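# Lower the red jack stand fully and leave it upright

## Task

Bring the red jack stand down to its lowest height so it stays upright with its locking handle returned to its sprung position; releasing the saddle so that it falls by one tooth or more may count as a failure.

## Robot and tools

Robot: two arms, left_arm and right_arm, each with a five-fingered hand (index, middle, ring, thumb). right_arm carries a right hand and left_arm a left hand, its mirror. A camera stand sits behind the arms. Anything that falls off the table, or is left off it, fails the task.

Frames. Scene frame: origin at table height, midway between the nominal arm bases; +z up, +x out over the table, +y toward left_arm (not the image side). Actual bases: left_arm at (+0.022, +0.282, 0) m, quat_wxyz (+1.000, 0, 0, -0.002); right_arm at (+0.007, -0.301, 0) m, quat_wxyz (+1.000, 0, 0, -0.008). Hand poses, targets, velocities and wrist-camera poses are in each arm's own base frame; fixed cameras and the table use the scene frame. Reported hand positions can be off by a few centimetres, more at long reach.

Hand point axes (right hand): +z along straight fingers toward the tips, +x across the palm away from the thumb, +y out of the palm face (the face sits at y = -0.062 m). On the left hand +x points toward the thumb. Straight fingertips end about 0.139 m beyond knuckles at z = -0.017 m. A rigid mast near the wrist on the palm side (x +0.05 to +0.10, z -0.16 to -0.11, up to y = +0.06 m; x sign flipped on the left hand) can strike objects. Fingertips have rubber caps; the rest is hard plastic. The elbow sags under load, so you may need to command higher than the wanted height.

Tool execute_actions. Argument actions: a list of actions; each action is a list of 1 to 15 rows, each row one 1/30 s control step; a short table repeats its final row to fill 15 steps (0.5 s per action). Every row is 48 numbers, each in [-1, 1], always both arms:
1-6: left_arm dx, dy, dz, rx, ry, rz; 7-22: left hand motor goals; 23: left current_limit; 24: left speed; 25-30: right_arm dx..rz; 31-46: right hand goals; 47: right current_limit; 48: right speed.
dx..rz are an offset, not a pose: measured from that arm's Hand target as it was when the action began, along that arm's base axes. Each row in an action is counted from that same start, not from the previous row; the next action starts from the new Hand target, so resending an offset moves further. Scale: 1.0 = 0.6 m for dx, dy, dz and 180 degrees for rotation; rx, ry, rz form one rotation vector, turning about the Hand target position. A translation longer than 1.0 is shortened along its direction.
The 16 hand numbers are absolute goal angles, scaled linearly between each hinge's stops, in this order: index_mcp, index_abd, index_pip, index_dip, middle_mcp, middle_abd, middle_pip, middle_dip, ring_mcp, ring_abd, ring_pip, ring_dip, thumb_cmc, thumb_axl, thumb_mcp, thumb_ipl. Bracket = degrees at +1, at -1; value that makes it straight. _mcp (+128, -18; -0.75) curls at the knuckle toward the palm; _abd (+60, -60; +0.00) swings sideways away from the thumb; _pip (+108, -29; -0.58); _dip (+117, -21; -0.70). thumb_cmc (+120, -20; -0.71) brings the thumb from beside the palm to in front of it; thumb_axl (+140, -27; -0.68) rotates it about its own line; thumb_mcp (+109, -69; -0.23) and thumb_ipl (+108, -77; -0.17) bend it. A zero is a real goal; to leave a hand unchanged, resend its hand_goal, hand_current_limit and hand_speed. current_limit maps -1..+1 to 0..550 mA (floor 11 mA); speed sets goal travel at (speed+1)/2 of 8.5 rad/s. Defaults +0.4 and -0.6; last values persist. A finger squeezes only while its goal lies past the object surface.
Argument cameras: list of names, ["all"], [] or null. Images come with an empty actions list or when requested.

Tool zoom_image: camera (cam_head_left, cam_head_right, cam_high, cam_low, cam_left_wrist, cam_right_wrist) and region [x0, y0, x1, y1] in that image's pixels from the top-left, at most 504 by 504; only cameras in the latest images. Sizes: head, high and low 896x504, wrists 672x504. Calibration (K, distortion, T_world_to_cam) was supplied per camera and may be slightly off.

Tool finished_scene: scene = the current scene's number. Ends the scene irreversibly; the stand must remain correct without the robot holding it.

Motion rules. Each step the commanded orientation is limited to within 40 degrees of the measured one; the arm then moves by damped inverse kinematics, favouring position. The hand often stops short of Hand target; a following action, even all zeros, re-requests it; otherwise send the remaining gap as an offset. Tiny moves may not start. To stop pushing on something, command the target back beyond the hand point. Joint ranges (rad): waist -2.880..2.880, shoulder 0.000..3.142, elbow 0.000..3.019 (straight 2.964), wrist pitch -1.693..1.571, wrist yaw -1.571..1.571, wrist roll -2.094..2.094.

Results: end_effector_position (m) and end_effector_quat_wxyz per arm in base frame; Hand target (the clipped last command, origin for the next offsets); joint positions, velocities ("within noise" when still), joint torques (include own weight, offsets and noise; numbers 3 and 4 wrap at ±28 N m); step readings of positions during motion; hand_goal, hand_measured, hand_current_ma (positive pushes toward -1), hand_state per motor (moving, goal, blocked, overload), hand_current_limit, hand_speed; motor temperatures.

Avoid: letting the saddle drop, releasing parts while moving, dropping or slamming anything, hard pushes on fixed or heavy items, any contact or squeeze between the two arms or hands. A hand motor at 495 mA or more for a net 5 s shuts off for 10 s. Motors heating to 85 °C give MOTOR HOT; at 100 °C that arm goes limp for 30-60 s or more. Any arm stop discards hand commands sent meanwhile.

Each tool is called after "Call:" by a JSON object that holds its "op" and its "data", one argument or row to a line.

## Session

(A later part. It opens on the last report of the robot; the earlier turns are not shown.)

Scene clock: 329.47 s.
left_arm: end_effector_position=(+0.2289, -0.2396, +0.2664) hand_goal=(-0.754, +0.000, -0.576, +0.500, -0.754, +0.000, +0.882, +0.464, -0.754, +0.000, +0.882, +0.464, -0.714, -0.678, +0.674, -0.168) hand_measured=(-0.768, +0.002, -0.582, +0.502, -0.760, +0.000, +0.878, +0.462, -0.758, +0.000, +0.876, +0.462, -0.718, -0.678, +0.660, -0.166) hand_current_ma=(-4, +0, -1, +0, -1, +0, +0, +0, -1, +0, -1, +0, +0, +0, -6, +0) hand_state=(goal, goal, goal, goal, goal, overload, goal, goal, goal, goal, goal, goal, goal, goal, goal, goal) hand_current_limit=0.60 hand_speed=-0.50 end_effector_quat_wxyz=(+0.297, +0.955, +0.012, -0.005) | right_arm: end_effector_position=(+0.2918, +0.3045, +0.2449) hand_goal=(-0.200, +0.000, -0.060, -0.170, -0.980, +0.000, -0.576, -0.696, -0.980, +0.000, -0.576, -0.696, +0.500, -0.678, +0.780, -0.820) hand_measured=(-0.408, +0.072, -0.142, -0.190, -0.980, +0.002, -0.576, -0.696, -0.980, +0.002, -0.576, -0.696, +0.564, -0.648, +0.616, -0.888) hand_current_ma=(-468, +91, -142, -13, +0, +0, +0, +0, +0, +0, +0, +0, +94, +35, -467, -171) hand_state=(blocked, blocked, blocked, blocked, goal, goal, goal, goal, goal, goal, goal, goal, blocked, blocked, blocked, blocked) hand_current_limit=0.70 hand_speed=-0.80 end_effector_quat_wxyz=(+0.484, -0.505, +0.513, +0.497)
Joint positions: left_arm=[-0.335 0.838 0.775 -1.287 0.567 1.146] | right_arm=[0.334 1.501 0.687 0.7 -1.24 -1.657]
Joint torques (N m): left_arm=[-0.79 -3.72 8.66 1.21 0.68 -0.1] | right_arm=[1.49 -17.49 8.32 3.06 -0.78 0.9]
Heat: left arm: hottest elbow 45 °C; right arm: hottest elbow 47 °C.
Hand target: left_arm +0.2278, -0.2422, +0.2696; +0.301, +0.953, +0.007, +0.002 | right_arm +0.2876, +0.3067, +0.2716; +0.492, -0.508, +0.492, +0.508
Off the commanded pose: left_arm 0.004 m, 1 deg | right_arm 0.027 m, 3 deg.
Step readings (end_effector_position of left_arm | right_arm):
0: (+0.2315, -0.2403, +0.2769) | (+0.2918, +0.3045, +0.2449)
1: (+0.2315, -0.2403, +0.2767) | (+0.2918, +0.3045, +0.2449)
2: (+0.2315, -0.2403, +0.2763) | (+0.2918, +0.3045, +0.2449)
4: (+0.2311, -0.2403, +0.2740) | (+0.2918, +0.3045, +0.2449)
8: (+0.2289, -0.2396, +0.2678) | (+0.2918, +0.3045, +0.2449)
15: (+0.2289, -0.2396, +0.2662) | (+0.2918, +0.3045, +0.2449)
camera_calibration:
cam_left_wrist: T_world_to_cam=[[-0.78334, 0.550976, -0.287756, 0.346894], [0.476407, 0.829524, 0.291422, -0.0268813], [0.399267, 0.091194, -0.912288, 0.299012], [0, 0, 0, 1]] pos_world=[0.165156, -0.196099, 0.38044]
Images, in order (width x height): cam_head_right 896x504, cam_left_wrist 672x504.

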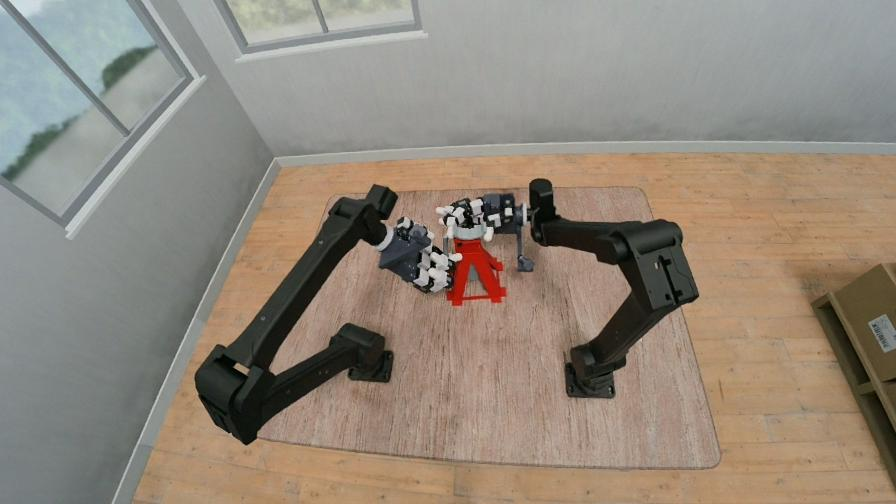

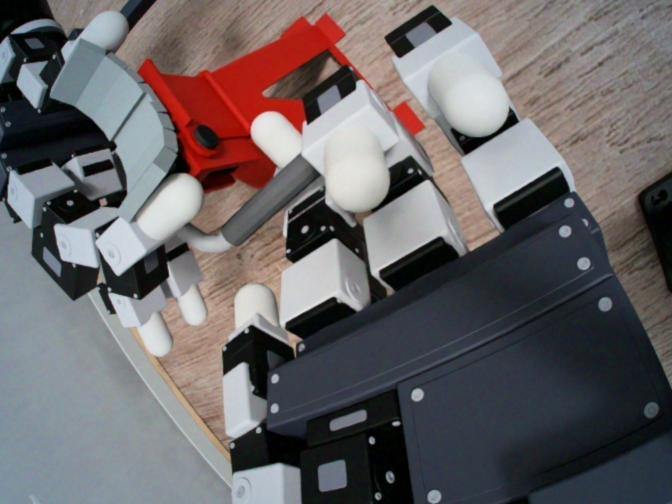

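Call:
{"op": "execute_actions", "data": {
  "actions": [
    [[0,0.004,-0.013,0,0,0,-0.754,0,-0.576,0.5,-0.754,0,0.882,0.464,-0.754,0,0.882,0.464,-0.714,-0.678,0.674,-0.168,0.6,-0.5,0,0,0,0,0,0,-0.2,0,-0.06,-0.17,-0.98,0,-0.576,-0.696,-0.98,0,-0.576,-0.696,0.5,-0.678,0.78,-0.82,0.7,-0.8]]
  ],
  "cameras": ["cam_low","cam_left_wrist","cam_head_right","cam_right_wrist"]
}}

Call:
{"op": "zoom_image", "data": {
  "camera": "cam_low",
  "region": [480, 130, 620, 230]
}}

Call:
{"op": "zoom_image", "data": {
  "camera": "cam_left_wrist",
  "region": [100, 50, 370, 290]
}}

Scene clock: 335.43 s.
left_arm: end_effector_position=(+0.2272, -0.2391, +0.2584) hand_goal=(-0.754, +0.000, -0.576, +0.500, -0.754, +0.000, +0.882, +0.464, -0.754, +0.000, +0.882, +0.464, -0.714, -0.678, +0.674, -0.168) hand_measured=(-0.768, +0.002, -0.582, +0.502, -0.760, +0.000, +0.878, +0.462, -0.758, +0.000, +0.876, +0.462, -0.718, -0.678, +0.660, -0.166) hand_current_ma=(-4, +0, -1, +0, -1, +0, +0, +0, -1, +0, -1, +0, +0, +0, -6, +0) hand_state=(goal, goal, goal, goal, goal, overload, goal, goal, goal, goal, goal, goal, goal, goal, goal, goal) hand_current_limit=0.60 hand_speed=-0.50 end_effector_quat_wxyz=(+0.297, +0.955, +0.013, -0.007) | right_arm: end_effector_position=(+0.2918, +0.3045, +0.2449) hand_goal=(-0.200, +0.000, -0.060, -0.170, -0.980, +0.000, -0.576, -0.696, -0.980, +0.000, -0.576, -0.696, +0.500, -0.678, +0.780, -0.820) hand_measured=(-0.408, +0.072, -0.142, -0.190, -0.980, +0.002, -0.576, -0.696, -0.980, +0.002, -0.576, -0.696, +0.564, -0.648, +0.616, -0.888) hand_current_ma=(-468, +91, -142, -13, +0, +0, +0, +0, +0, +0, +0, +0, +94, +35, -468, -171) hand_state=(blocked, blocked, blocked, blocked, goal, goal, goal, goal, goal, goal, goal, goal, blocked, blocked, blocked, blocked) hand_current_limit=0.70 hand_speed=-0.80 end_effector_quat_wxyz=(+0.484, -0.505, +0.513, +0.497)
Joint positions: left_arm=[-0.335 0.838 0.755 -1.273 0.568 1.146] | right_arm=[0.334 1.501 0.687 0.7 -1.24 -1.657]
Joint torques (N m): left_arm=[0.09 -3.55 8.65 1.22 0.72 0.01] | right_arm=[1.9 -17.32 8.36 3.03 -0.74 0.9]
Motor temperatures (°C): left_arm=[25 27 44 22 29 20] | right_arm=[24 26 46 22 26 23]
Heat: left arm: hottest elbow 44 °C; right arm: hottest elbow 46 °C.
Hand target: left_arm +0.2278, -0.2398, +0.2616; +0.301, +0.953, +0.007, +0.002 | right_arm +0.2876, +0.3067, +0.2716; +0.492, -0.508, +0.492, +0.508
Off the commanded pose: left_arm 0.003 m, 1 deg | right_arm 0.027 m, 3 deg.
Step readings (end_effector_position of left_arm | right_arm):
0: (+0.2289, -0.2396, +0.2664) | (+0.2918, +0.3045, +0.2449)
1: (+0.2289, -0.2396, +0.2664) | (+0.2918, +0.3045, +0.2449)
2: (+0.2289, -0.2396, +0.2660) | (+0.2918, +0.3045, +0.2449)
4: (+0.2288, -0.2396, +0.2646) | (+0.2918, +0.3045, +0.2449)
8: (+0.2274, -0.2392, +0.2596) | (+0.2918, +0.3045, +0.2449)
15: (+0.2272, -0.2391, +0.2584) | (+0.2918, +0.3045, +0.2449)
camera_calibration:
cam_left_wrist: T_world_to_cam=[[-0.784719, 0.551465, -0.283024, 0.34232], [0.478132, 0.8291, 0.289799, -0.0242053], [0.394469, 0.0920885, -0.914283, 0.294173], [0, 0, 0, 1]] pos_world=[0.164156, -0.195799, 0.372857]
cam_right_wrist: T_world_to_cam=[[-0.638169, 0.011061, 0.769817, 0.0241232], [0.564646, -0.672998, 0.477754, -0.115252], [0.523369, 0.739562, 0.423241, -0.352509], [0, 0, 0, 1]] pos_world=[0.264964, 0.182871, 0.185688]
Images, in order (width x height): cam_head_right 896x504, cam_low 896x504, cam_left_wrist 672x504, cam_right_wrist 672x504.

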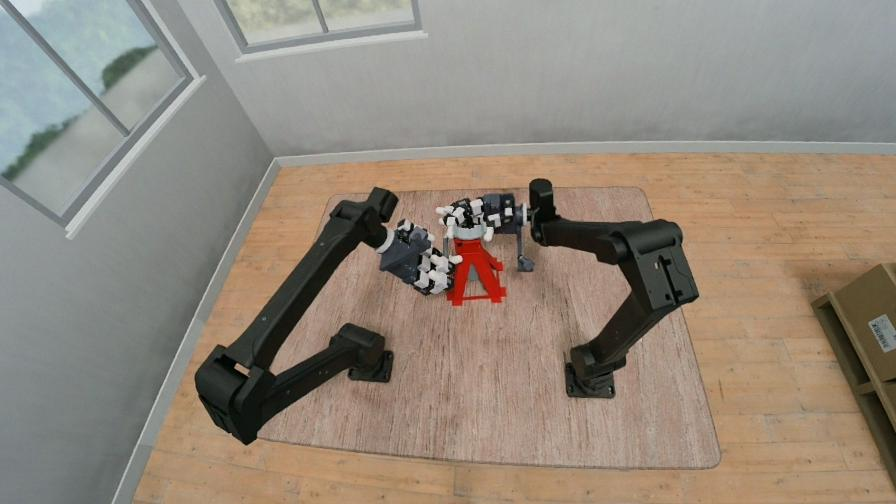

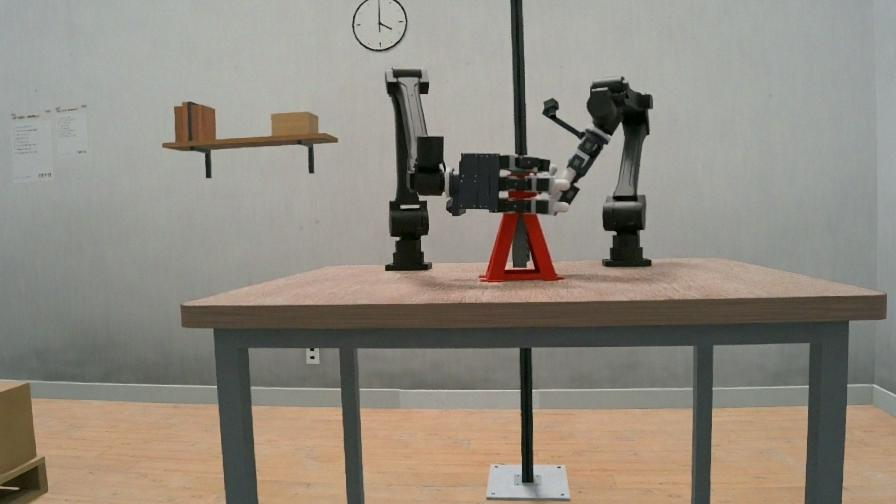

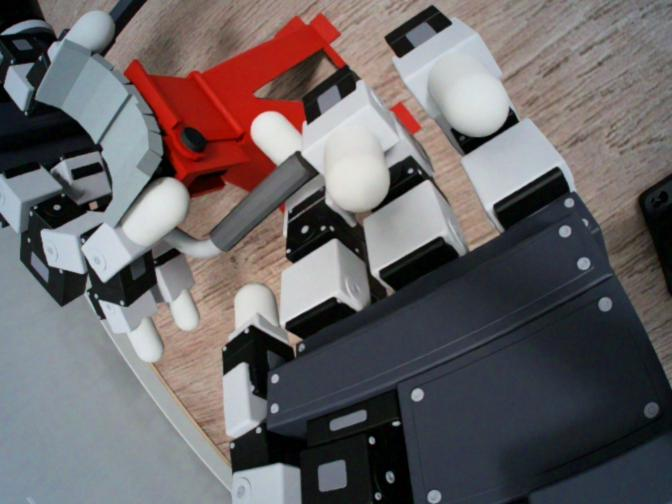

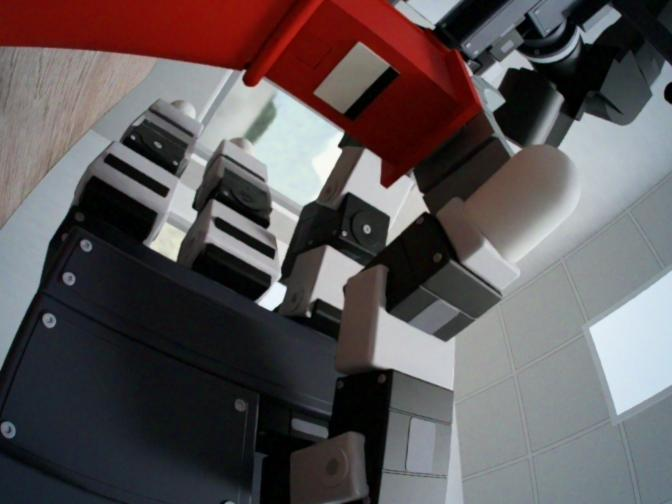

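Scaled by 3.600 from the camera's 896x504 image, which has a finer 1280x720 frame.

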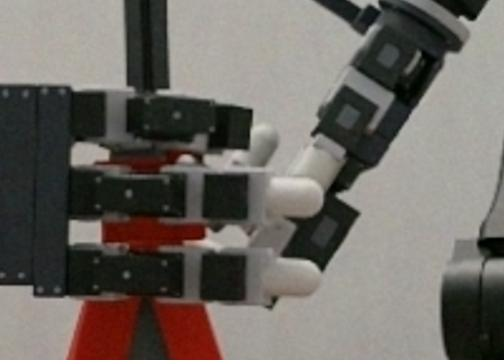

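Scaled by 1.867 from the camera's 672x504 image, which has a finer 960x720 frame.

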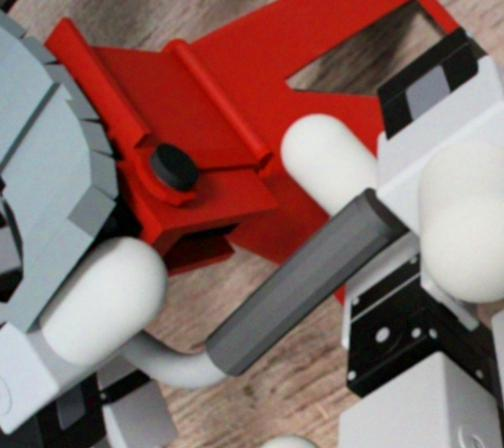

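Call:
{"op": "zoom_image", "data": {
  "camera": "cam_head_right",
  "region": [400, 180, 540, 310]
}}

Call:
{"op": "execute_actions", "data": {
  "actions": []
}}

Call:
{"op": "zoom_image", "data": {
  "camera": "cam_head_left",
  "region": [400, 200, 540, 330]
}}

Scaled by 3.600 from the camera's 896x504 image, which has a finer 1280x720 frame.

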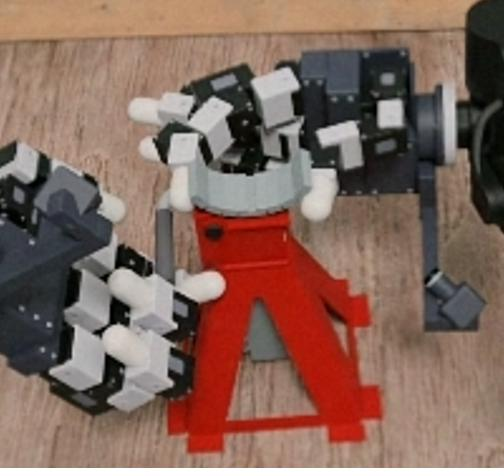

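Scene clock: 336.33 s.
left_arm: end_effector_position=(+0.2272, -0.2391, +0.2584) hand_goal=(-0.754, +0.000, -0.576, +0.500, -0.754, +0.000, +0.882, +0.464, -0.754, +0.000, +0.882, +0.464, -0.714, -0.678, +0.674, -0.168) hand_measured=(-0.768, +0.002, -0.582, +0.502, -0.760, +0.000, +0.878, +0.462, -0.758, +0.000, +0.876, +0.462, -0.718, -0.678, +0.660, -0.166) hand_current_ma=(-4, +0, -1, +0, -1, +0, +0, +0, -1, +0, -1, +0, +0, +0, -6, +0) hand_state=(goal, goal, goal, goal, goal, overload, goal, goal, goal, goal, goal, goal, goal, goal, goal, goal) hand_current_limit=0.60 hand_speed=-0.50 end_effector_quat_wxyz=(+0.297, +0.955, +0.013, -0.007) | right_arm: end_effector_position=(+0.2918, +0.3045, +0.2449) hand_goal=(-0.200, +0.000, -0.060, -0.170, -0.980, +0.000, -0.576, -0.696, -0.980, +0.000, -0.576, -0.696, +0.500, -0.678, +0.780, -0.820) hand_measured=(-0.408, +0.072, -0.142, -0.190, -0.980, +0.002, -0.576, -0.696, -0.980, +0.002, -0.576, -0.696, +0.564, -0.648, +0.616, -0.888) hand_current_ma=(-468, +91, -142, -13, +0, +0, +0, +0, +0, +0, +0, +0, +94, +35, -467, -171) hand_state=(blocked, blocked, blocked, blocked, goal, goal, goal, goal, goal, goal, goal, goal, blocked, blocked, blocked, blocked) hand_current_limit=0.70 hand_speed=-0.80 end_effector_quat_wxyz=(+0.484, -0.505, +0.513, +0.497)
Joint positions: left_arm=[-0.335 0.838 0.755 -1.273 0.568 1.146] | right_arm=[0.334 1.501 0.687 0.7 -1.24 -1.657]
Joint velocities: within noise
Joint torques (N m): left_arm=[0.09 -3.55 8.66 1.21 0.72 0.01] | right_arm=[1.55 -17.44 8.23 3.14 -0.72 0.91]
Motor temperatures (°C): left_arm=[25 27 44 22 29 20] | right_arm=[24 26 46 22 26 23]
Heat: left arm: hottest elbow 44 °C; right arm: hottest elbow 46 °C.
Hand target: left_arm +0.2278, -0.2398, +0.2616; +0.301, +0.953, +0.007, +0.002 | right_arm +0.2876, +0.3067, +0.2716; +0.492, -0.508, +0.492, +0.508
Off the commanded pose: left_arm 0.003 m, 1 deg | right_arm 0.027 m, 3 deg.
camera_calibration:
cam_left_wrist: T_world_to_cam=[[-0.784719, 0.551465, -0.283024, 0.34232], [0.478132, 0.8291, 0.289799, -0.0242053], [0.394469, 0.0920885, -0.914283, 0.294173], [0, 0, 0, 1]] pos_world=[0.164156, -0.195799, 0.372857]
cam_right_wrist: T_world_to_cam=[[-0.638169, 0.011061, 0.769817, 0.0241232], [0.564646, -0.672998, 0.477754, -0.115252], [0.523369, 0.739562, 0.423241, -0.352509], [0, 0, 0, 1]] pos_world=[0.264964, 0.182871, 0.185688]

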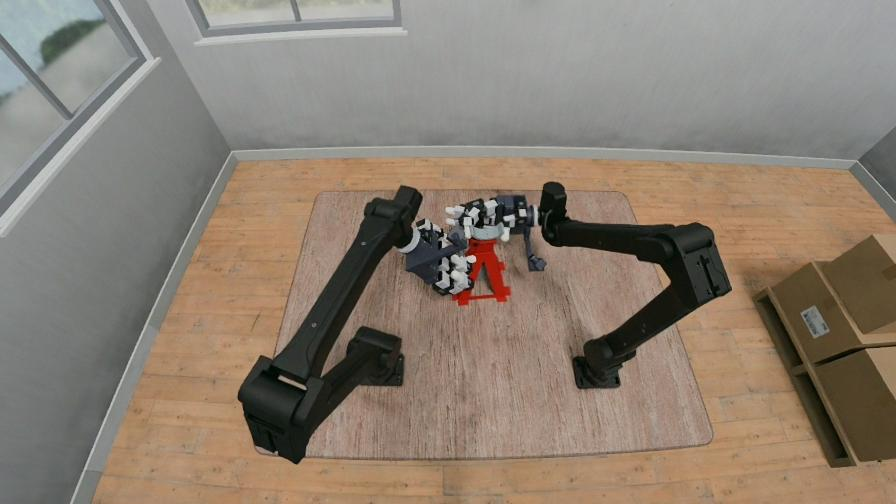

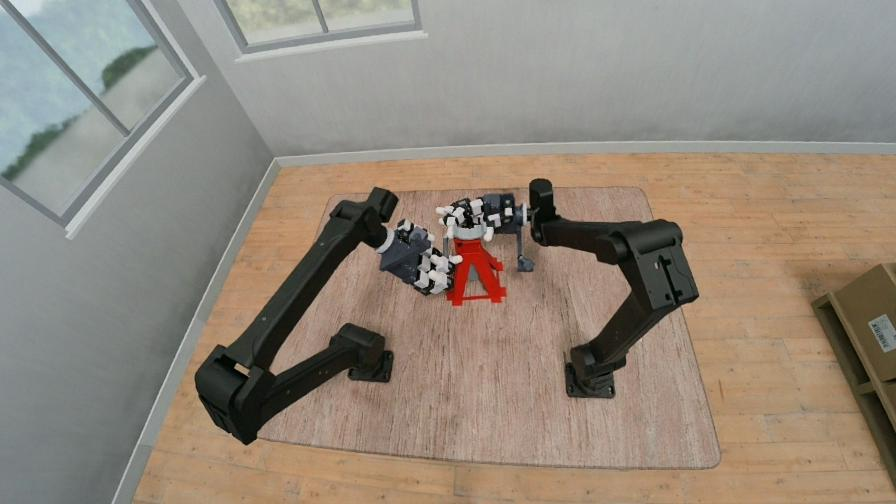

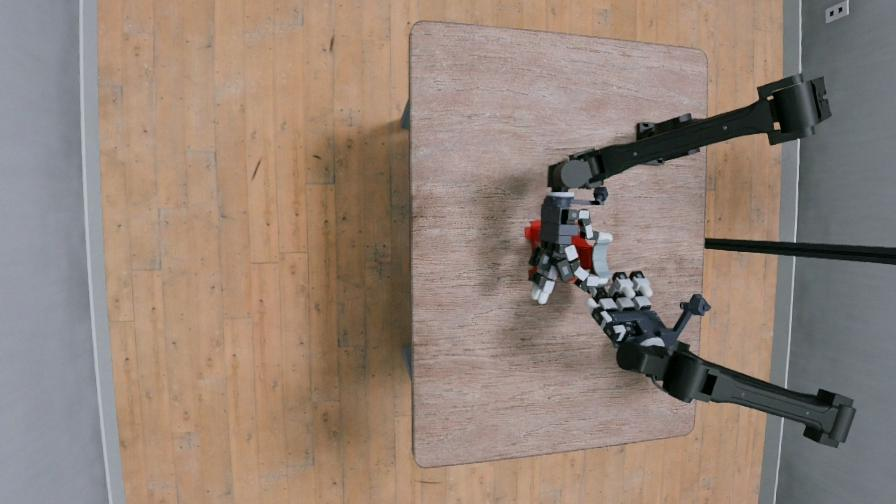

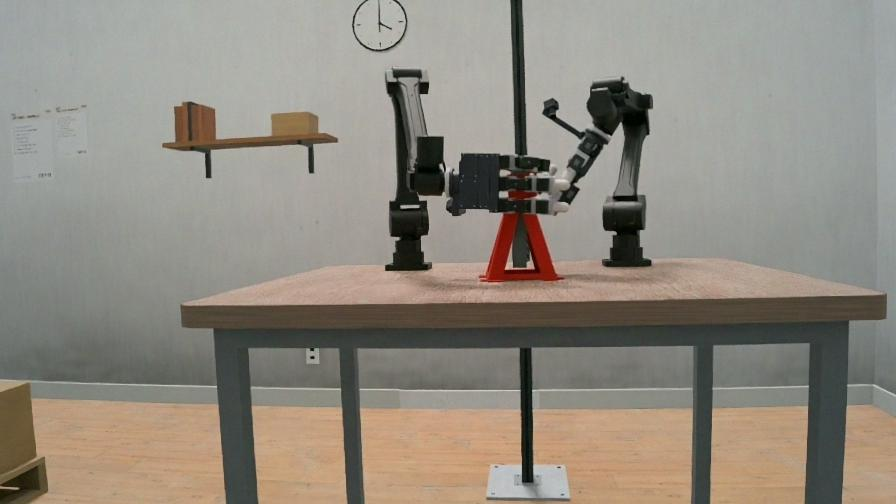

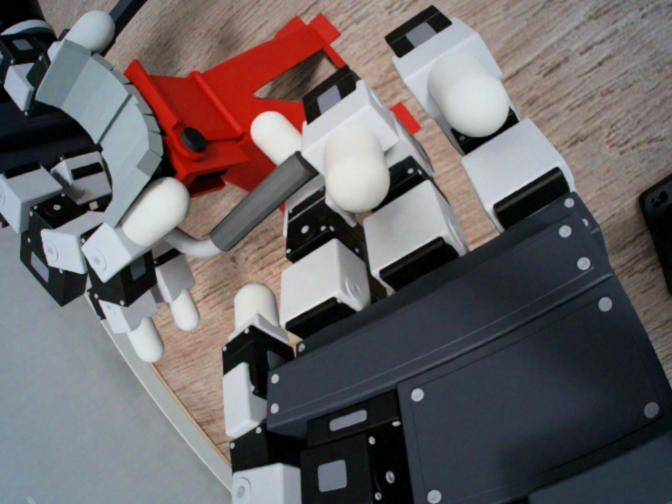

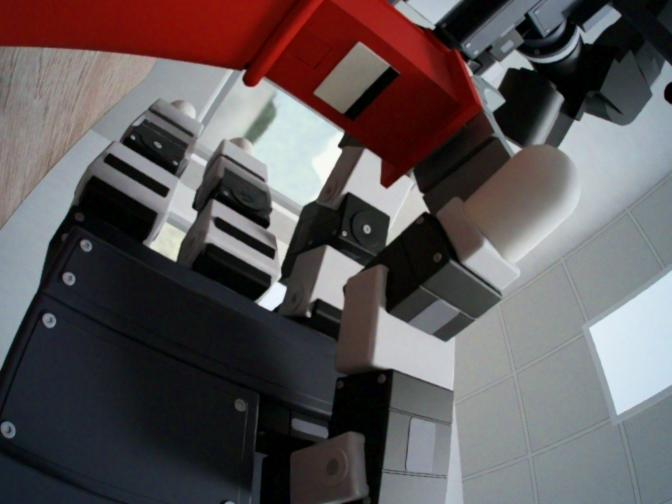

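Scaled by 3.600 from the camera's 896x504 image, which has a finer 1280x720 frame.

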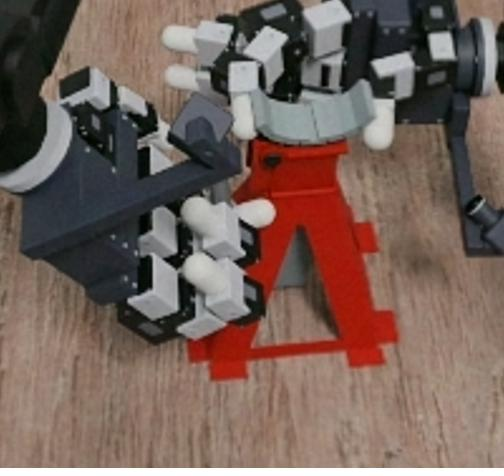

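Call:
{"op": "execute_actions", "data": {
  "actions": [
    [[-0.02,0.002,-0.002,0,0,0,-0.754,0,-0.576,0.5,-0.754,0,0.882,0.464,-0.754,0,0.882,0.464,-0.714,-0.678,0.674,-0.168,0.6,-0.5,0,0,0,0,0,0,-0.2,0,-0.06,-0.17,-0.98,0,-0.576,-0.696,-0.98,0,-0.576,-0.696,0.5,-0.678,0.78,-0.82,0.7,-0.8]]
  ],
  "cameras": ["cam_left_wrist"]
}}

Scene clock: 339.03 s.
left_arm: end_effector_position=(+0.2178, -0.2369, +0.2599) hand_goal=(-0.754, +0.000, -0.576, +0.500, -0.754, +0.000, +0.882, +0.464, -0.754, +0.000, +0.882, +0.464, -0.714, -0.678, +0.674, -0.168) hand_measured=(-0.768, +0.002, -0.582, +0.502, -0.760, +0.000, +0.878, +0.462, -0.758, +0.000, +0.876, +0.462, -0.718, -0.678, +0.660, -0.166) hand_current_ma=(-4, +0, -1, +0, -1, +0, +0, +0, -1, +0, -1, +0, +0, +0, -6, +0) hand_state=(goal, goal, goal, goal, goal, overload, goal, goal, goal, goal, goal, goal, goal, goal, goal, goal) hand_current_limit=0.60 hand_speed=-0.50 end_effector_quat_wxyz=(+0.300, +0.954, +0.008, +0.002) | right_arm: end_effector_position=(+0.2918, +0.3045, +0.2449) hand_goal=(-0.200, +0.000, -0.060, -0.170, -0.980, +0.000, -0.576, -0.696, -0.980, +0.000, -0.576, -0.696, +0.500, -0.678, +0.780, -0.820) hand_measured=(-0.408, +0.072, -0.142, -0.190, -0.980, +0.002, -0.576, -0.696, -0.980, +0.002, -0.576, -0.696, +0.564, -0.648, +0.616, -0.888) hand_current_ma=(-468, +91, -142, -13, +0, +0, +0, +0, +0, +0, +0, +0, +94, +35, -468, -171) hand_state=(blocked, blocked, blocked, blocked, goal, goal, goal, goal, goal, goal, goal, goal, blocked, blocked, blocked, blocked) hand_current_limit=0.70 hand_speed=-0.80 end_effector_quat_wxyz=(+0.484, -0.505, +0.513, +0.497)
Joint positions: left_arm=[-0.338 0.796 0.735 -1.273 0.568 1.146] | right_arm=[0.334 1.501 0.687 0.7 -1.24 -1.657]
Joint torques (N m): left_arm=[-0.79 -2.84 8.62 0.9 0.61 -0.13] | right_arm=[2.14 -17.32 8.32 3.12 -0.75 0.94]
Heat: left arm: hottest elbow 43 °C; right arm: hottest elbow 46 °C.
Hand target: left_arm +0.2158, -0.2386, +0.2605; +0.301, +0.953, +0.007, +0.002 | right_arm +0.2876, +0.3067, +0.2716; +0.492, -0.508, +0.492, +0.508
Off the commanded pose: left_arm 0.003 m, 0 deg | right_arm 0.027 m, 3 deg.
Step readings (end_effector_position of left_arm | right_arm):
0: (+0.2272, -0.2391, +0.2584) | (+0.2918, +0.3045, +0.2449)
1: (+0.2272, -0.2391, +0.2585) | (+0.2918, +0.3045, +0.2449)
2: (+0.2269, -0.2390, +0.2585) | (+0.2918, +0.3045, +0.2449)
4: (+0.2246, -0.2382, +0.2581) | (+0.2918, +0.3045, +0.2449)
8: (+0.2192, -0.2368, +0.2586) | (+0.2918, +0.3045, +0.2449)
15: (+0.2178, -0.2369, +0.2599) | (+0.2918, +0.3045, +0.2449)
camera_calibration:
cam_left_wrist: T_world_to_cam=[[-0.776913, 0.552086, -0.302668, 0.337628], [0.475094, 0.829515, 0.293582, -0.0222527], [0.41315, 0.0842923, -0.906753, 0.291226], [0, 0, 0, 1]] pos_world=[0.152559, -0.192489, 0.372792]
Images, in order (width x height): cam_left_wrist 672x504.

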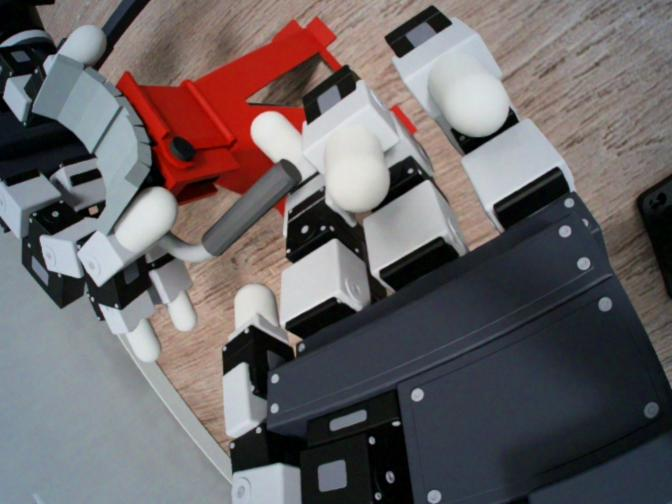

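Call:
{"op": "execute_actions", "data": {
  "actions": [
    [[-0.022,-0.002,-0.005,0,0,0,-0.754,0,-0.576,0.5,-0.754,0,0.882,0.464,-0.754,0,0.882,0.464,-0.714,-0.678,0.674,-0.168,0.6,-0.5,0,0,0,0,0,0,-0.2,0,-0.06,-0.17,-0.98,0,-0.576,-0.696,-0.98,0,-0.576,-0.696,0.5,-0.678,0.78,-0.82,0.7,-0.8]],
    [[-0.018,0,0,0,0,0,-0.754,0,-0.576,0.5,-0.754,0,0.882,0.464,-0.754,0,0.882,0.464,-0.714,-0.678,0.674,-0.168,0.6,-0.5,0,0,0,0,0,0,-0.2,0,-0.06,-0.17,-0.98,0,-0.576,-0.696,-0.98,0,-0.576,-0.696,0.5,-0.678,0.78,-0.82,0.7,-0.8]]
  ],
  "cameras": ["cam_left_wrist"]
}}

Scene clock: 341.13 s.
left_arm: end_effector_position=(+0.1947, -0.2390, +0.2582) hand_goal=(-0.754, +0.000, -0.576, +0.500, -0.754, +0.000, +0.882, +0.464, -0.754, +0.000, +0.882, +0.464, -0.714, -0.678, +0.674, -0.168) hand_measured=(-0.766, +0.002, -0.582, +0.502, -0.760, +0.000, +0.878, +0.462, -0.758, +0.000, +0.876, +0.462, -0.718, -0.678, +0.660, -0.166) hand_current_ma=(-3, +0, -1, +0, -1, +0, +0, +0, -1, +0, -1, +0, +0, +0, -6, +0) hand_state=(goal, goal, goal, goal, goal, overload, goal, goal, goal, goal, goal, goal, goal, goal, goal, goal) hand_current_limit=0.60 hand_speed=-0.50 end_effector_quat_wxyz=(+0.302, +0.953, +0.007, +0.005) | right_arm: end_effector_position=(+0.2918, +0.3045, +0.2449) hand_goal=(-0.200, +0.000, -0.060, -0.170, -0.980, +0.000, -0.576, -0.696, -0.980, +0.000, -0.576, -0.696, +0.500, -0.678, +0.780, -0.820) hand_measured=(-0.408, +0.072, -0.142, -0.190, -0.980, +0.002, -0.576, -0.696, -0.980, +0.002, -0.576, -0.696, +0.564, -0.648, +0.616, -0.888) hand_current_ma=(-468, +91, -142, -13, +0, +0, +0, +0, +0, +0, +0, +0, +94, +35, -468, -171) hand_state=(blocked, blocked, blocked, blocked, goal, goal, goal, goal, goal, goal, goal, goal, blocked, blocked, blocked, blocked) hand_current_limit=0.70 hand_speed=-0.80 end_effector_quat_wxyz=(+0.484, -0.505, +0.513, +0.497)
Joint positions: left_arm=[-0.39 0.716 0.694 -1.273 0.556 1.088] | right_arm=[0.334 1.501 0.687 0.7 -1.24 -1.657]
Joint torques (N m): left_arm=[-0.73 -1.96 8.69 0.68 0.53 -0.12] | right_arm=[1.73 -17.32 8.13 2.85 -0.7 0.91]
Heat: left arm: hottest elbow 43 °C; right arm: hottest elbow 46 °C.
Hand target: left_arm +0.1918, -0.2398, +0.2576; +0.301, +0.953, +0.007, +0.002 | right_arm +0.2876, +0.3067, +0.2716; +0.492, -0.508, +0.492, +0.508
Off the commanded pose: left_arm 0.003 m, 0 deg | right_arm 0.027 m, 3 deg.
Step readings (end_effector_position of left_arm | right_arm):
0: (+0.2177, -0.2370, +0.2599) | (+0.2918, +0.3045, +0.2449)
1: (+0.2176, -0.2369, +0.2599) | (+0.2918, +0.3045, +0.2449)
2: (+0.2168, -0.2372, +0.2595) | (+0.2918, +0.3045, +0.2449)
4: (+0.2135, -0.2374, +0.2580) | (+0.2918, +0.3045, +0.2449)
8: (+0.2050, -0.2382, +0.2561) | (+0.2918, +0.3045, +0.2449)
15: (+0.2039, -0.2384, +0.2568) | (+0.2918, +0.3045, +0.2449)
16: (+0.2038, -0.2384, +0.2569) | (+0.2918, +0.3045, +0.2449)
17: (+0.2034, -0.2386, +0.2566) | (+0.2918, +0.3045, +0.2449)
19: (+0.2012, -0.2386, +0.2562) | (+0.2918, +0.3045, +0.2449)
23: (+0.1954, -0.2389, +0.2570) | (+0.2918, +0.3045, +0.2449)
30: (+0.1945, -0.2390, +0.2582) | (+0.2918, +0.3045, +0.2449)
camera_calibration:
cam_left_wrist: T_world_to_cam=[[-0.774094, 0.551594, -0.310681, 0.321663], [0.473821, 0.830267, 0.293513, -0.00860962], [0.419849, 0.0799992, -0.904062, 0.296337], [0, 0, 0, 1]] pos_world=[0.12866, -0.193986, 0.370368]
Images, in order (width x height): cam_left_wrist 672x504.

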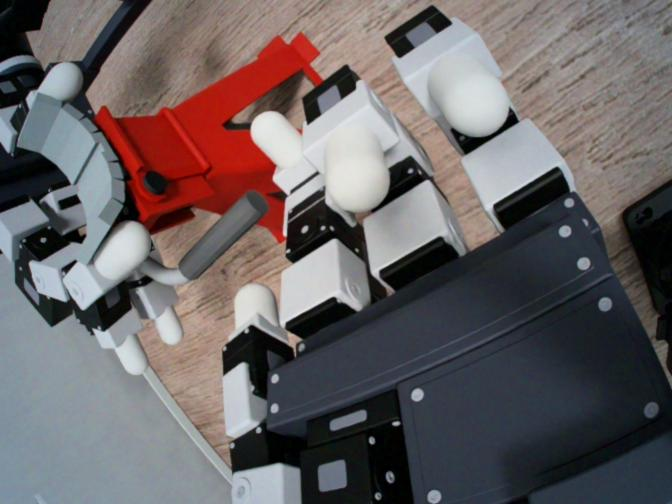

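Call:
{"op": "execute_actions", "data": {
  "actions": [
    [[-0.03,0.03,0,0,0,0,-0.754,0,-0.576,0.5,-0.754,0,0.882,0.464,-0.754,0,0.882,0.464,-0.714,-0.678,0.674,-0.168,0.6,-0.5,0,0,-0.01,0,0,0,-0.2,0,-0.06,-0.17,-0.98,0,-0.576,-0.696,-0.98,0,-0.576,-0.696,0.5,-0.678,0.78,-0.82,0.7,-0.8]],
    [[-0.02,0.1,0.0,0,0,0,-0.754,0,-0.576,0.5,-0.754,0,0.882,0.464,-0.754,0,0.882,0.464,-0.714,-0.678,0.674,-0.168,0.6,-0.5,0,0,0,0,0,0,-0.2,0,-0.06,-0.17,-0.98,0,-0.576,-0.696,-0.98,0,-0.576,-0.696,0.5,-0.678,0.78,-0.82,0.7,-0.8]]
  ],
  "cameras": ["cam_low","cam_left_wrist"]
}}

Call:
{"op": "zoom_image", "data": {
  "camera": "cam_low",
  "region": [480, 130, 620, 230]
}}

Scene clock: 344.93 s.
left_arm: end_effector_position=(+0.1600, -0.1638, +0.2522) hand_goal=(-0.754, +0.000, -0.576, +0.500, -0.754, +0.000, +0.882, +0.464, -0.754, +0.000, +0.882, +0.464, -0.714, -0.678, +0.674, -0.168) hand_measured=(-0.762, +0.002, -0.582, +0.502, -0.760, +0.000, +0.878, +0.462, -0.758, +0.000, +0.876, +0.462, -0.718, -0.680, +0.660, -0.166) hand_current_ma=(-2, +0, -1, +0, -1, +0, +0, +0, -1, +0, -1, +0, +0, +0, -6, +0) hand_state=(goal, goal, goal, goal, goal, overload, goal, goal, goal, goal, goal, goal, goal, goal, goal, goal) hand_current_limit=0.60 hand_speed=-0.50 end_effector_quat_wxyz=(+0.299, +0.954, +0.014, +0.003) | right_arm: end_effector_position=(+0.2920, +0.3045, +0.2439) hand_goal=(-0.200, +0.000, -0.060, -0.170, -0.980, +0.000, -0.576, -0.696, -0.980, +0.000, -0.576, -0.696, +0.500, -0.678, +0.780, -0.820) hand_measured=(-0.408, +0.072, -0.142, -0.190, -0.980, +0.002, -0.576, -0.696, -0.980, +0.002, -0.576, -0.696, +0.560, -0.650, +0.616, -0.888) hand_current_ma=(-468, +91, -143, -13, +0, +0, +0, +0, +0, +0, +0, +0, +84, +29, -468, -171) hand_state=(blocked, blocked, blocked, blocked, goal, goal, goal, goal, goal, goal, goal, goal, blocked, blocked, blocked, blocked) hand_current_limit=0.70 hand_speed=-0.80 end_effector_quat_wxyz=(+0.487, -0.505, +0.511, +0.498)
Joint positions: left_arm=[0.036 0.616 0.657 -1.62 0.606 1.581] | right_arm=[0.334 1.509 0.685 0.729 -1.24 -1.644]
Joint torques (N m): left_arm=[0.85 1.03 9.4 -0.06 0.79 0.05] | right_arm=[1.32 -16.97 7.92 2.85 -0.67 0.88]
Heat: left arm: hottest elbow 42 °C; right arm: hottest elbow 45 °C.
Hand target: left_arm +0.1617, -0.1618, +0.2574; +0.301, +0.953, +0.007, +0.002 | right_arm +0.2876, +0.3067, +0.2658; +0.492, -0.508, +0.492, +0.508
Off the commanded pose: left_arm 0.006 m, 1 deg | right_arm 0.022 m, 3 deg.
Step readings (end_effector_position of left_arm | right_arm):
0: (+0.1947, -0.2390, +0.2582) | (+0.2918, +0.3045, +0.2449)
1: (+0.1946, -0.2389, +0.2581) | (+0.2918, +0.3045, +0.2449)
2: (+0.1936, -0.2385, +0.2577) | (+0.2918, +0.3045, +0.2447)
4: (+0.1882, -0.2358, +0.2565) | (+0.2919, +0.3045, +0.2442)
8: (+0.1783, -0.2286, +0.2563) | (+0.2919, +0.3045, +0.2438)
15: (+0.1756, -0.2243, +0.2575) | (+0.2920, +0.3045, +0.2438)
16: (+0.1753, -0.2238, +0.2575) | (+0.2919, +0.3045, +0.2437)
17: (+0.1740, -0.2217, +0.2579) | (+0.2919, +0.3045, +0.2438)
19: (+0.1735, -0.2096, +0.2566) | (+0.2919, +0.3045, +0.2438)
23: (+0.1737, -0.1841, +0.2549) | (+0.2919, +0.3045, +0.2438)
30: (+0.1673, -0.1659, +0.2538) | (+0.2919, +0.3045, +0.2439)
camera_calibration:
cam_left_wrist: T_world_to_cam=[[-0.783127, 0.544553, -0.300289, 0.249217], [0.465951, 0.833628, 0.29657, -0.0518293], [0.411827, 0.0923319, -0.906572, 0.303436], [0, 0, 0, 1]] pos_world=[0.0943547, -0.120522, 0.365295]
Images, in order (width x height): cam_low 896x504, cam_left_wrist 672x504.

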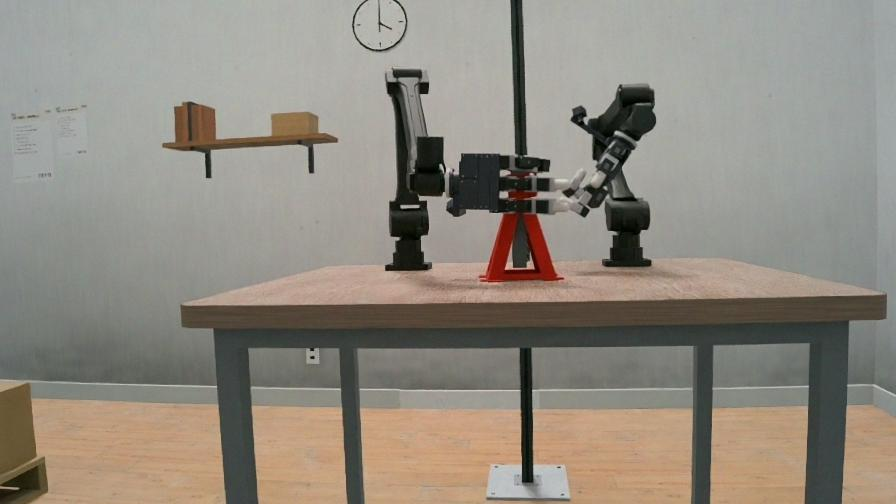

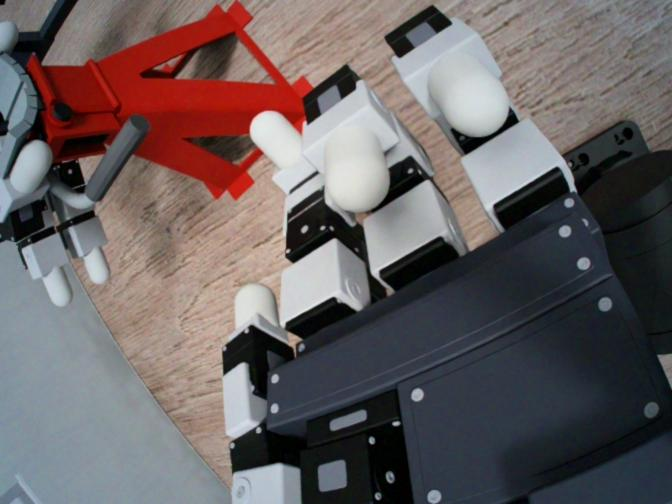

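Scaled by 3.600 from the camera's 896x504 image, which has a finer 1280x720 frame.

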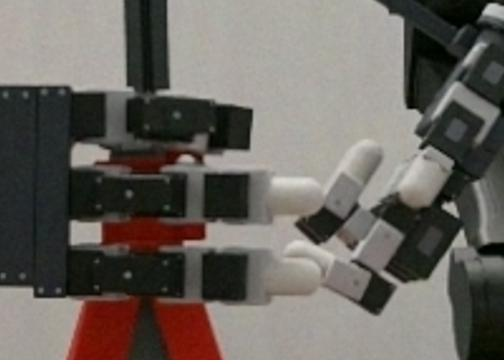

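Call:
{"op": "execute_actions", "data": {
  "actions": [
    [[0,0,0,0,0,0,-0.754,0,-0.576,0.5,-0.754,0,0.882,0.464,-0.754,0,0.882,0.464,-0.714,-0.678,0.674,-0.168,0.6,-0.5,0,0,0,0,0,0,-0.38,0.05,-0.12,-0.18,-0.98,0,-0.576,-0.696,-0.98,0,-0.576,-0.696,0.54,-0.66,0.64,-0.87,0.7,-0.8]]
  ],
  "cameras": []
}}

Call:
{"op": "execute_actions", "data": {
  "actions": [
    [[0,0,0,0,0,0,-0.754,0,-0.576,0.5,-0.754,0,0.882,0.464,-0.754,0,0.882,0.464,-0.714,-0.678,0.674,-0.168,0.6,-0.5,0,0,0,0,0,0,-0.44,0.03,-0.12,-0.14,-0.98,0,-0.576,-0.696,-0.98,0,-0.576,-0.696,0.54,-0.67,0.59,-0.87,0.7,-0.8]]
  ],
  "cameras": ["cam_right_wrist"]
}}

Scene clock: 347.20 s.
left_arm: end_effector_position=(+0.1593, -0.1632, +0.2515) hand_goal=(-0.754, +0.000, -0.576, +0.500, -0.754, +0.000, +0.882, +0.464, -0.754, +0.000, +0.882, +0.464, -0.714, -0.678, +0.674, -0.168) hand_measured=(-0.762, +0.002, -0.582, +0.502, -0.760, +0.000, +0.878, +0.462, -0.758, +0.000, +0.876, +0.462, -0.718, -0.680, +0.660, -0.166) hand_current_ma=(-2, +0, -1, +0, -1, +0, +0, +0, -1, +0, -1, +0, +0, +0, -6, +0) hand_state=(goal, goal, goal, goal, goal, overload, goal, goal, goal, goal, goal, goal, goal, goal, goal, goal) hand_current_limit=0.60 hand_speed=-0.50 end_effector_quat_wxyz=(+0.300, +0.954, +0.008, +0.000) | right_arm: end_effector_position=(+0.2915, +0.3042, +0.2448) hand_goal=(-0.380, +0.050, -0.120, -0.180, -0.980, +0.000, -0.576, -0.696, -0.980, +0.000, -0.576, -0.696, +0.540, -0.660, +0.640, -0.870) hand_measured=(-0.422, +0.088, -0.166, -0.192, -0.980, +0.002, -0.576, -0.696, -0.980, +0.002, -0.576, -0.696, +0.572, -0.642, +0.616, -0.896) hand_current_ma=(-48, +29, -51, -6, +0, +0, +0, +0, +0, +0, +0, +0, +29, +13, -25, -33) hand_state=(blocked, blocked, blocked, goal, goal, goal, goal, goal, goal, goal, goal, goal, blocked, goal, blocked, blocked) hand_current_limit=0.70 hand_speed=-0.80 end_effector_quat_wxyz=(+0.487, -0.505, +0.509, +0.499)
Joint positions: left_arm=[0.045 0.627 0.657 -1.627 0.609 1.608] | right_arm=[0.334 1.509 0.685 0.737 -1.243 -1.638]
Joint torques (N m): left_arm=[0.85 1.08 9.46 -0.1 0.8 0.02] | right_arm=[1.9 -16.91 7.76 2.66 -0.58 0.81]
Heat: left arm: hottest elbow 42 °C; right arm: hottest elbow 45 °C.
Hand target: left_arm +0.1617, -0.1618, +0.2574; +0.301, +0.953, +0.007, +0.002 | right_arm +0.2876, +0.3067, +0.2658; +0.492, -0.508, +0.492, +0.507
Off the commanded pose: left_arm 0.007 m, 0 deg | right_arm 0.022 m, 2 deg.
Step readings (end_effector_position of left_arm | right_arm):
0: (+0.1599, -0.1638, +0.2523) | (+0.2920, +0.3045, +0.2439)
1: (+0.1599, -0.1638, +0.2523) | (+0.2920, +0.3045, +0.2439)
2: (+0.1599, -0.1638, +0.2524) | (+0.2920, +0.3045, +0.2439)
4: (+0.1597, -0.1636, +0.2523) | (+0.2920, +0.3045, +0.2442)
8: (+0.1599, -0.1631, +0.2516) | (+0.2915, +0.3042, +0.2446)
15: (+0.1594, -0.1631, +0.2515) | (+0.2915, +0.3042, +0.2448)
No camera images: "cameras" was empty.

Scene clock: 347.90 s.
left_arm: end_effector_position=(+0.1592, -0.1632, +0.2515) hand_goal=(-0.754, +0.000, -0.576, +0.500, -0.754, +0.000, +0.882, +0.464, -0.754, +0.000, +0.882, +0.464, -0.714, -0.678, +0.674, -0.168) hand_measured=(-0.762, +0.002, -0.582, +0.502, -0.760, +0.000, +0.878, +0.462, -0.758, +0.000, +0.876, +0.462, -0.718, -0.680, +0.660, -0.166) hand_current_ma=(-2, +0, -1, +0, -1, +0, +0, +0, -1, +0, -1, +0, +0, +0, -6, +0) hand_state=(goal, goal, goal, goal, goal, overload, goal, goal, goal, goal, goal, goal, goal, goal, goal, goal) hand_current_limit=0.60 hand_speed=-0.50 end_effector_quat_wxyz=(+0.300, +0.954, +0.007, +0.000) | right_arm: end_effector_position=(+0.2899, +0.3039, +0.2461) hand_goal=(-0.440, +0.030, -0.120, -0.140, -0.980, +0.000, -0.576, -0.696, -0.980, +0.000, -0.576, -0.696, +0.540, -0.670, +0.590, -0.870) hand_measured=(-0.454, +0.082, -0.156, -0.156, -0.980, +0.002, -0.576, -0.696, -0.980, +0.002, -0.576, -0.696, +0.572, -0.644, +0.590, -0.880) hand_current_ma=(-8, +49, -32, -8, +0, +0, +0, +0, +0, +0, +0, +0, +29, +27, +0, -6) hand_state=(goal, blocked, blocked, goal, goal, goal, goal, goal, goal, goal, goal, goal, blocked, blocked, goal, goal) hand_current_limit=0.70 hand_speed=-0.80 end_effector_quat_wxyz=(+0.485, -0.506, +0.506, +0.502)
Joint positions: left_arm=[0.045 0.627 0.657 -1.627 0.609 1.609] | right_arm=[0.336 1.509 0.685 0.745 -1.251 -1.628]
Joint torques (N m): left_arm=[0.85 1.03 9.47 -0.1 0.8 0.05] | right_arm=[1.26 -16.79 7.79 2.56 -0.23 0.7]
Heat: left arm: hottest elbow 42 °C; right arm: hottest elbow 44 °C.
Hand target: left_arm +0.1617, -0.1619, +0.2574; +0.301, +0.953, +0.007, +0.002 | right_arm +0.2876, +0.3067, +0.2658; +0.492, -0.508, +0.492, +0.507
Off the commanded pose: left_arm 0.007 m, 0 deg | right_arm 0.020 m, 2 deg.
Step readings (end_effector_position of left_arm | right_arm):
0: (+0.1593, -0.1632, +0.2515) | (+0.2915, +0.3042, +0.2448)
1: (+0.1593, -0.1632, +0.2515) | (+0.2915, +0.3042, +0.2448)
2: (+0.1592, -0.1632, +0.2515) | (+0.2913, +0.3041, +0.2448)
4: (+0.1592, -0.1632, +0.2515) | (+0.2904, +0.3038, +0.2453)
8: (+0.1592, -0.1632, +0.2515) | (+0.2900, +0.3039, +0.2460)
15: (+0.1592, -0.1632, +0.2515) | (+0.2899, +0.3039, +0.2461)
camera_calibration:
cam_right_wrist: T_world_to_cam=[[-0.641429, -0.00515073, 0.767165, 0.0284772], [0.569972, -0.672541, 0.47204, -0.115496], [0.513518, 0.740042, 0.434323, -0.351634], [0, 0, 0, 1]] pos_world=[0.264666, 0.182695, 0.185395]
Images, in order (width x height): cam_right_wrist 672x504.

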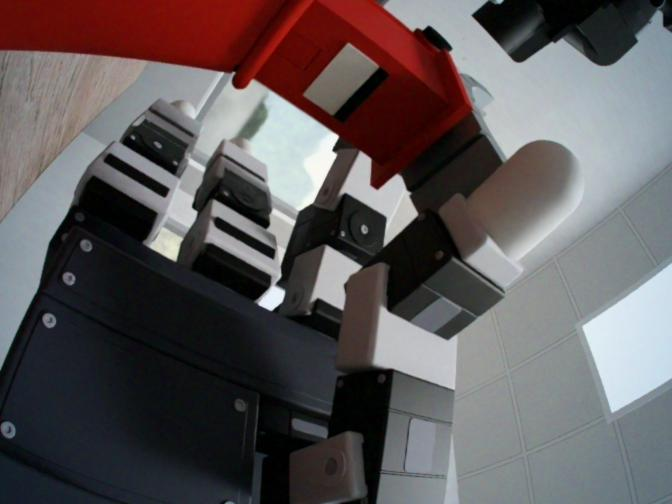

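Call:
{"op": "execute_actions", "data": {
  "actions": [
    [[0,0,0,0,0,0,-0.754,0,-0.576,0.5,-0.754,0,0.882,0.464,-0.754,0,0.882,0.464,-0.714,-0.678,0.674,-0.168,0.6,-0.5,0,0,-0.01,0,0,0,-0.5,0.02,-0.11,-0.1,-0.98,0,-0.576,-0.696,-0.98,0,-0.576,-0.696,0.53,-0.67,0.54,-0.85,0.7,-0.8]],
    [[0,0,0,0,0,0,-0.754,0,-0.576,0.5,-0.754,0,0.882,0.464,-0.754,0,0.882,0.464,-0.714,-0.678,0.674,-0.168,0.6,-0.5,0,0,0,0,0,0,-0.57,0,-0.08,-0.06,-0.98,0,-0.576,-0.696,-0.98,0,-0.576,-0.696,0.51,-0.678,0.48,-0.82,0.7,-0.8]]
  ],
  "cameras": ["cam_right_wrist","cam_head_right"]
}}

Call:
{"op": "zoom_image", "data": {
  "camera": "cam_head_right",
  "region": [400, 180, 540, 310]
}}

Scene clock: 350.50 s.
left_arm: end_effector_position=(+0.1592, -0.1632, +0.2515) hand_goal=(-0.754, +0.000, -0.576, +0.500, -0.754, +0.000, +0.882, +0.464, -0.754, +0.000, +0.882, +0.464, -0.714, -0.678, +0.674, -0.168) hand_measured=(-0.762, +0.002, -0.582, +0.502, -0.760, +0.000, +0.878, +0.462, -0.758, +0.000, +0.876, +0.462, -0.718, -0.680, +0.660, -0.166) hand_current_ma=(-2, +0, -1, +0, -1, +0, +0, +0, -1, +0, -1, +0, +0, +0, -6, +0) hand_state=(goal, goal, goal, goal, goal, overload, goal, goal, goal, goal, goal, goal, goal, goal, goal, goal) hand_current_limit=0.60 hand_speed=-0.50 end_effector_quat_wxyz=(+0.300, +0.954, +0.007, +0.000) | right_arm: end_effector_position=(+0.2889, +0.3039, +0.2510) hand_goal=(-0.570, +0.000, -0.080, -0.060, -0.980, +0.000, -0.576, -0.696, -0.980, +0.000, -0.576, -0.696, +0.510, -0.678, +0.480, -0.820) hand_measured=(-0.576, +0.016, -0.096, -0.070, -0.980, +0.002, -0.576, -0.696, -0.980, +0.002, -0.576, -0.696, +0.528, -0.668, +0.480, -0.822) hand_current_ma=(-1, +6, -8, -3, +0, +0, +0, +0, +0, +0, +0, +0, +11, +5, +0, -1) hand_state=(goal, goal, goal, goal, goal, goal, goal, goal, goal, goal, goal, goal, goal, goal, goal, goal) hand_current_limit=0.70 hand_speed=-0.80 end_effector_quat_wxyz=(+0.487, -0.504, +0.502, +0.506)
Joint positions: left_arm=[0.045 0.627 0.657 -1.627 0.609 1.609] | right_arm=[0.337 1.509 0.685 0.783 -1.255 -1.593]
Joint torques (N m): left_arm=[0.85 1.03 9.46 -0.1 0.8 0.05] | right_arm=[0.97 -15.44 7.46 2.22 0.03 0.43]
Heat: left arm: hottest elbow 41 °C; right arm: hottest elbow 44 °C.
Hand target: left_arm +0.1617, -0.1619, +0.2574; +0.301, +0.953, +0.007, +0.002 | right_arm +0.2876, +0.3067, +0.2598; +0.492, -0.508, +0.492, +0.507
Off the commanded pose: left_arm 0.007 m, 0 deg | right_arm 0.009 m, 1 deg.
Step readings (end_effector_position of left_arm | right_arm):
0: (+0.1592, -0.1632, +0.2515) | (+0.2899, +0.3039, +0.2461)
1: (+0.1592, -0.1632, +0.2515) | (+0.2899, +0.3039, +0.2462)
2: (+0.1592, -0.1632, +0.2515) | (+0.2897, +0.3037, +0.2463)
4: (+0.1592, -0.1632, +0.2515) | (+0.2894, +0.3035, +0.2470)
8: (+0.1592, -0.1632, +0.2515) | (+0.2891, +0.3037, +0.2480)
15: (+0.1592, -0.1632, +0.2515) | (+0.2891, +0.3037, +0.2484)
16: (+0.1592, -0.1632, +0.2515) | (+0.2891, +0.3037, +0.2484)
17: (+0.1592, -0.1632, +0.2515) | (+0.2890, +0.3037, +0.2484)
19: (+0.1592, -0.1632, +0.2515) | (+0.2887, +0.3038, +0.2486)
23: (+0.1592, -0.1632, +0.2515) | (+0.2888, +0.3039, +0.2498)
30: (+0.1592, -0.1632, +0.2515) | (+0.2889, +0.3039, +0.2507)
camera_calibration:
cam_right_wrist: T_world_to_cam=[[-0.641759, -0.0179075, 0.766697, 0.028191], [0.573366, -0.675132, 0.464164, -0.115451], [0.50931, 0.73748, 0.443539, -0.353573], [0, 0, 0, 1]] pos_world=[0.264366, 0.183313, 0.188798]
Images, in order (width x height): cam_head_right 896x504, cam_right_wrist 672x504.

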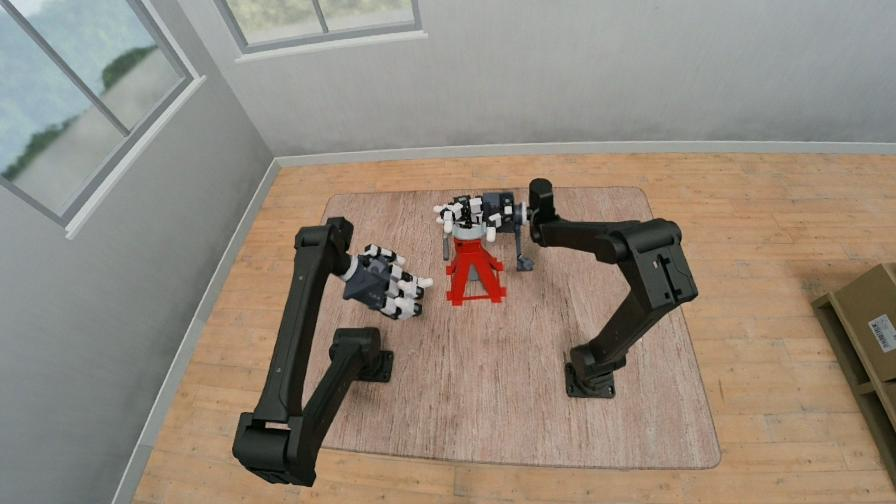

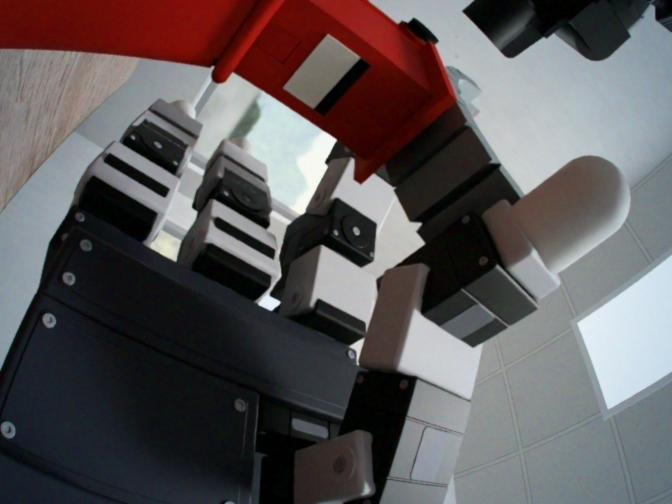

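Scaled by 3.600 from the camera's 896x504 image, which has a finer 1280x720 frame.

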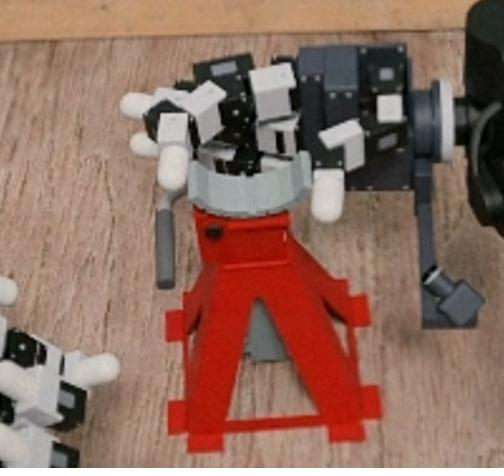

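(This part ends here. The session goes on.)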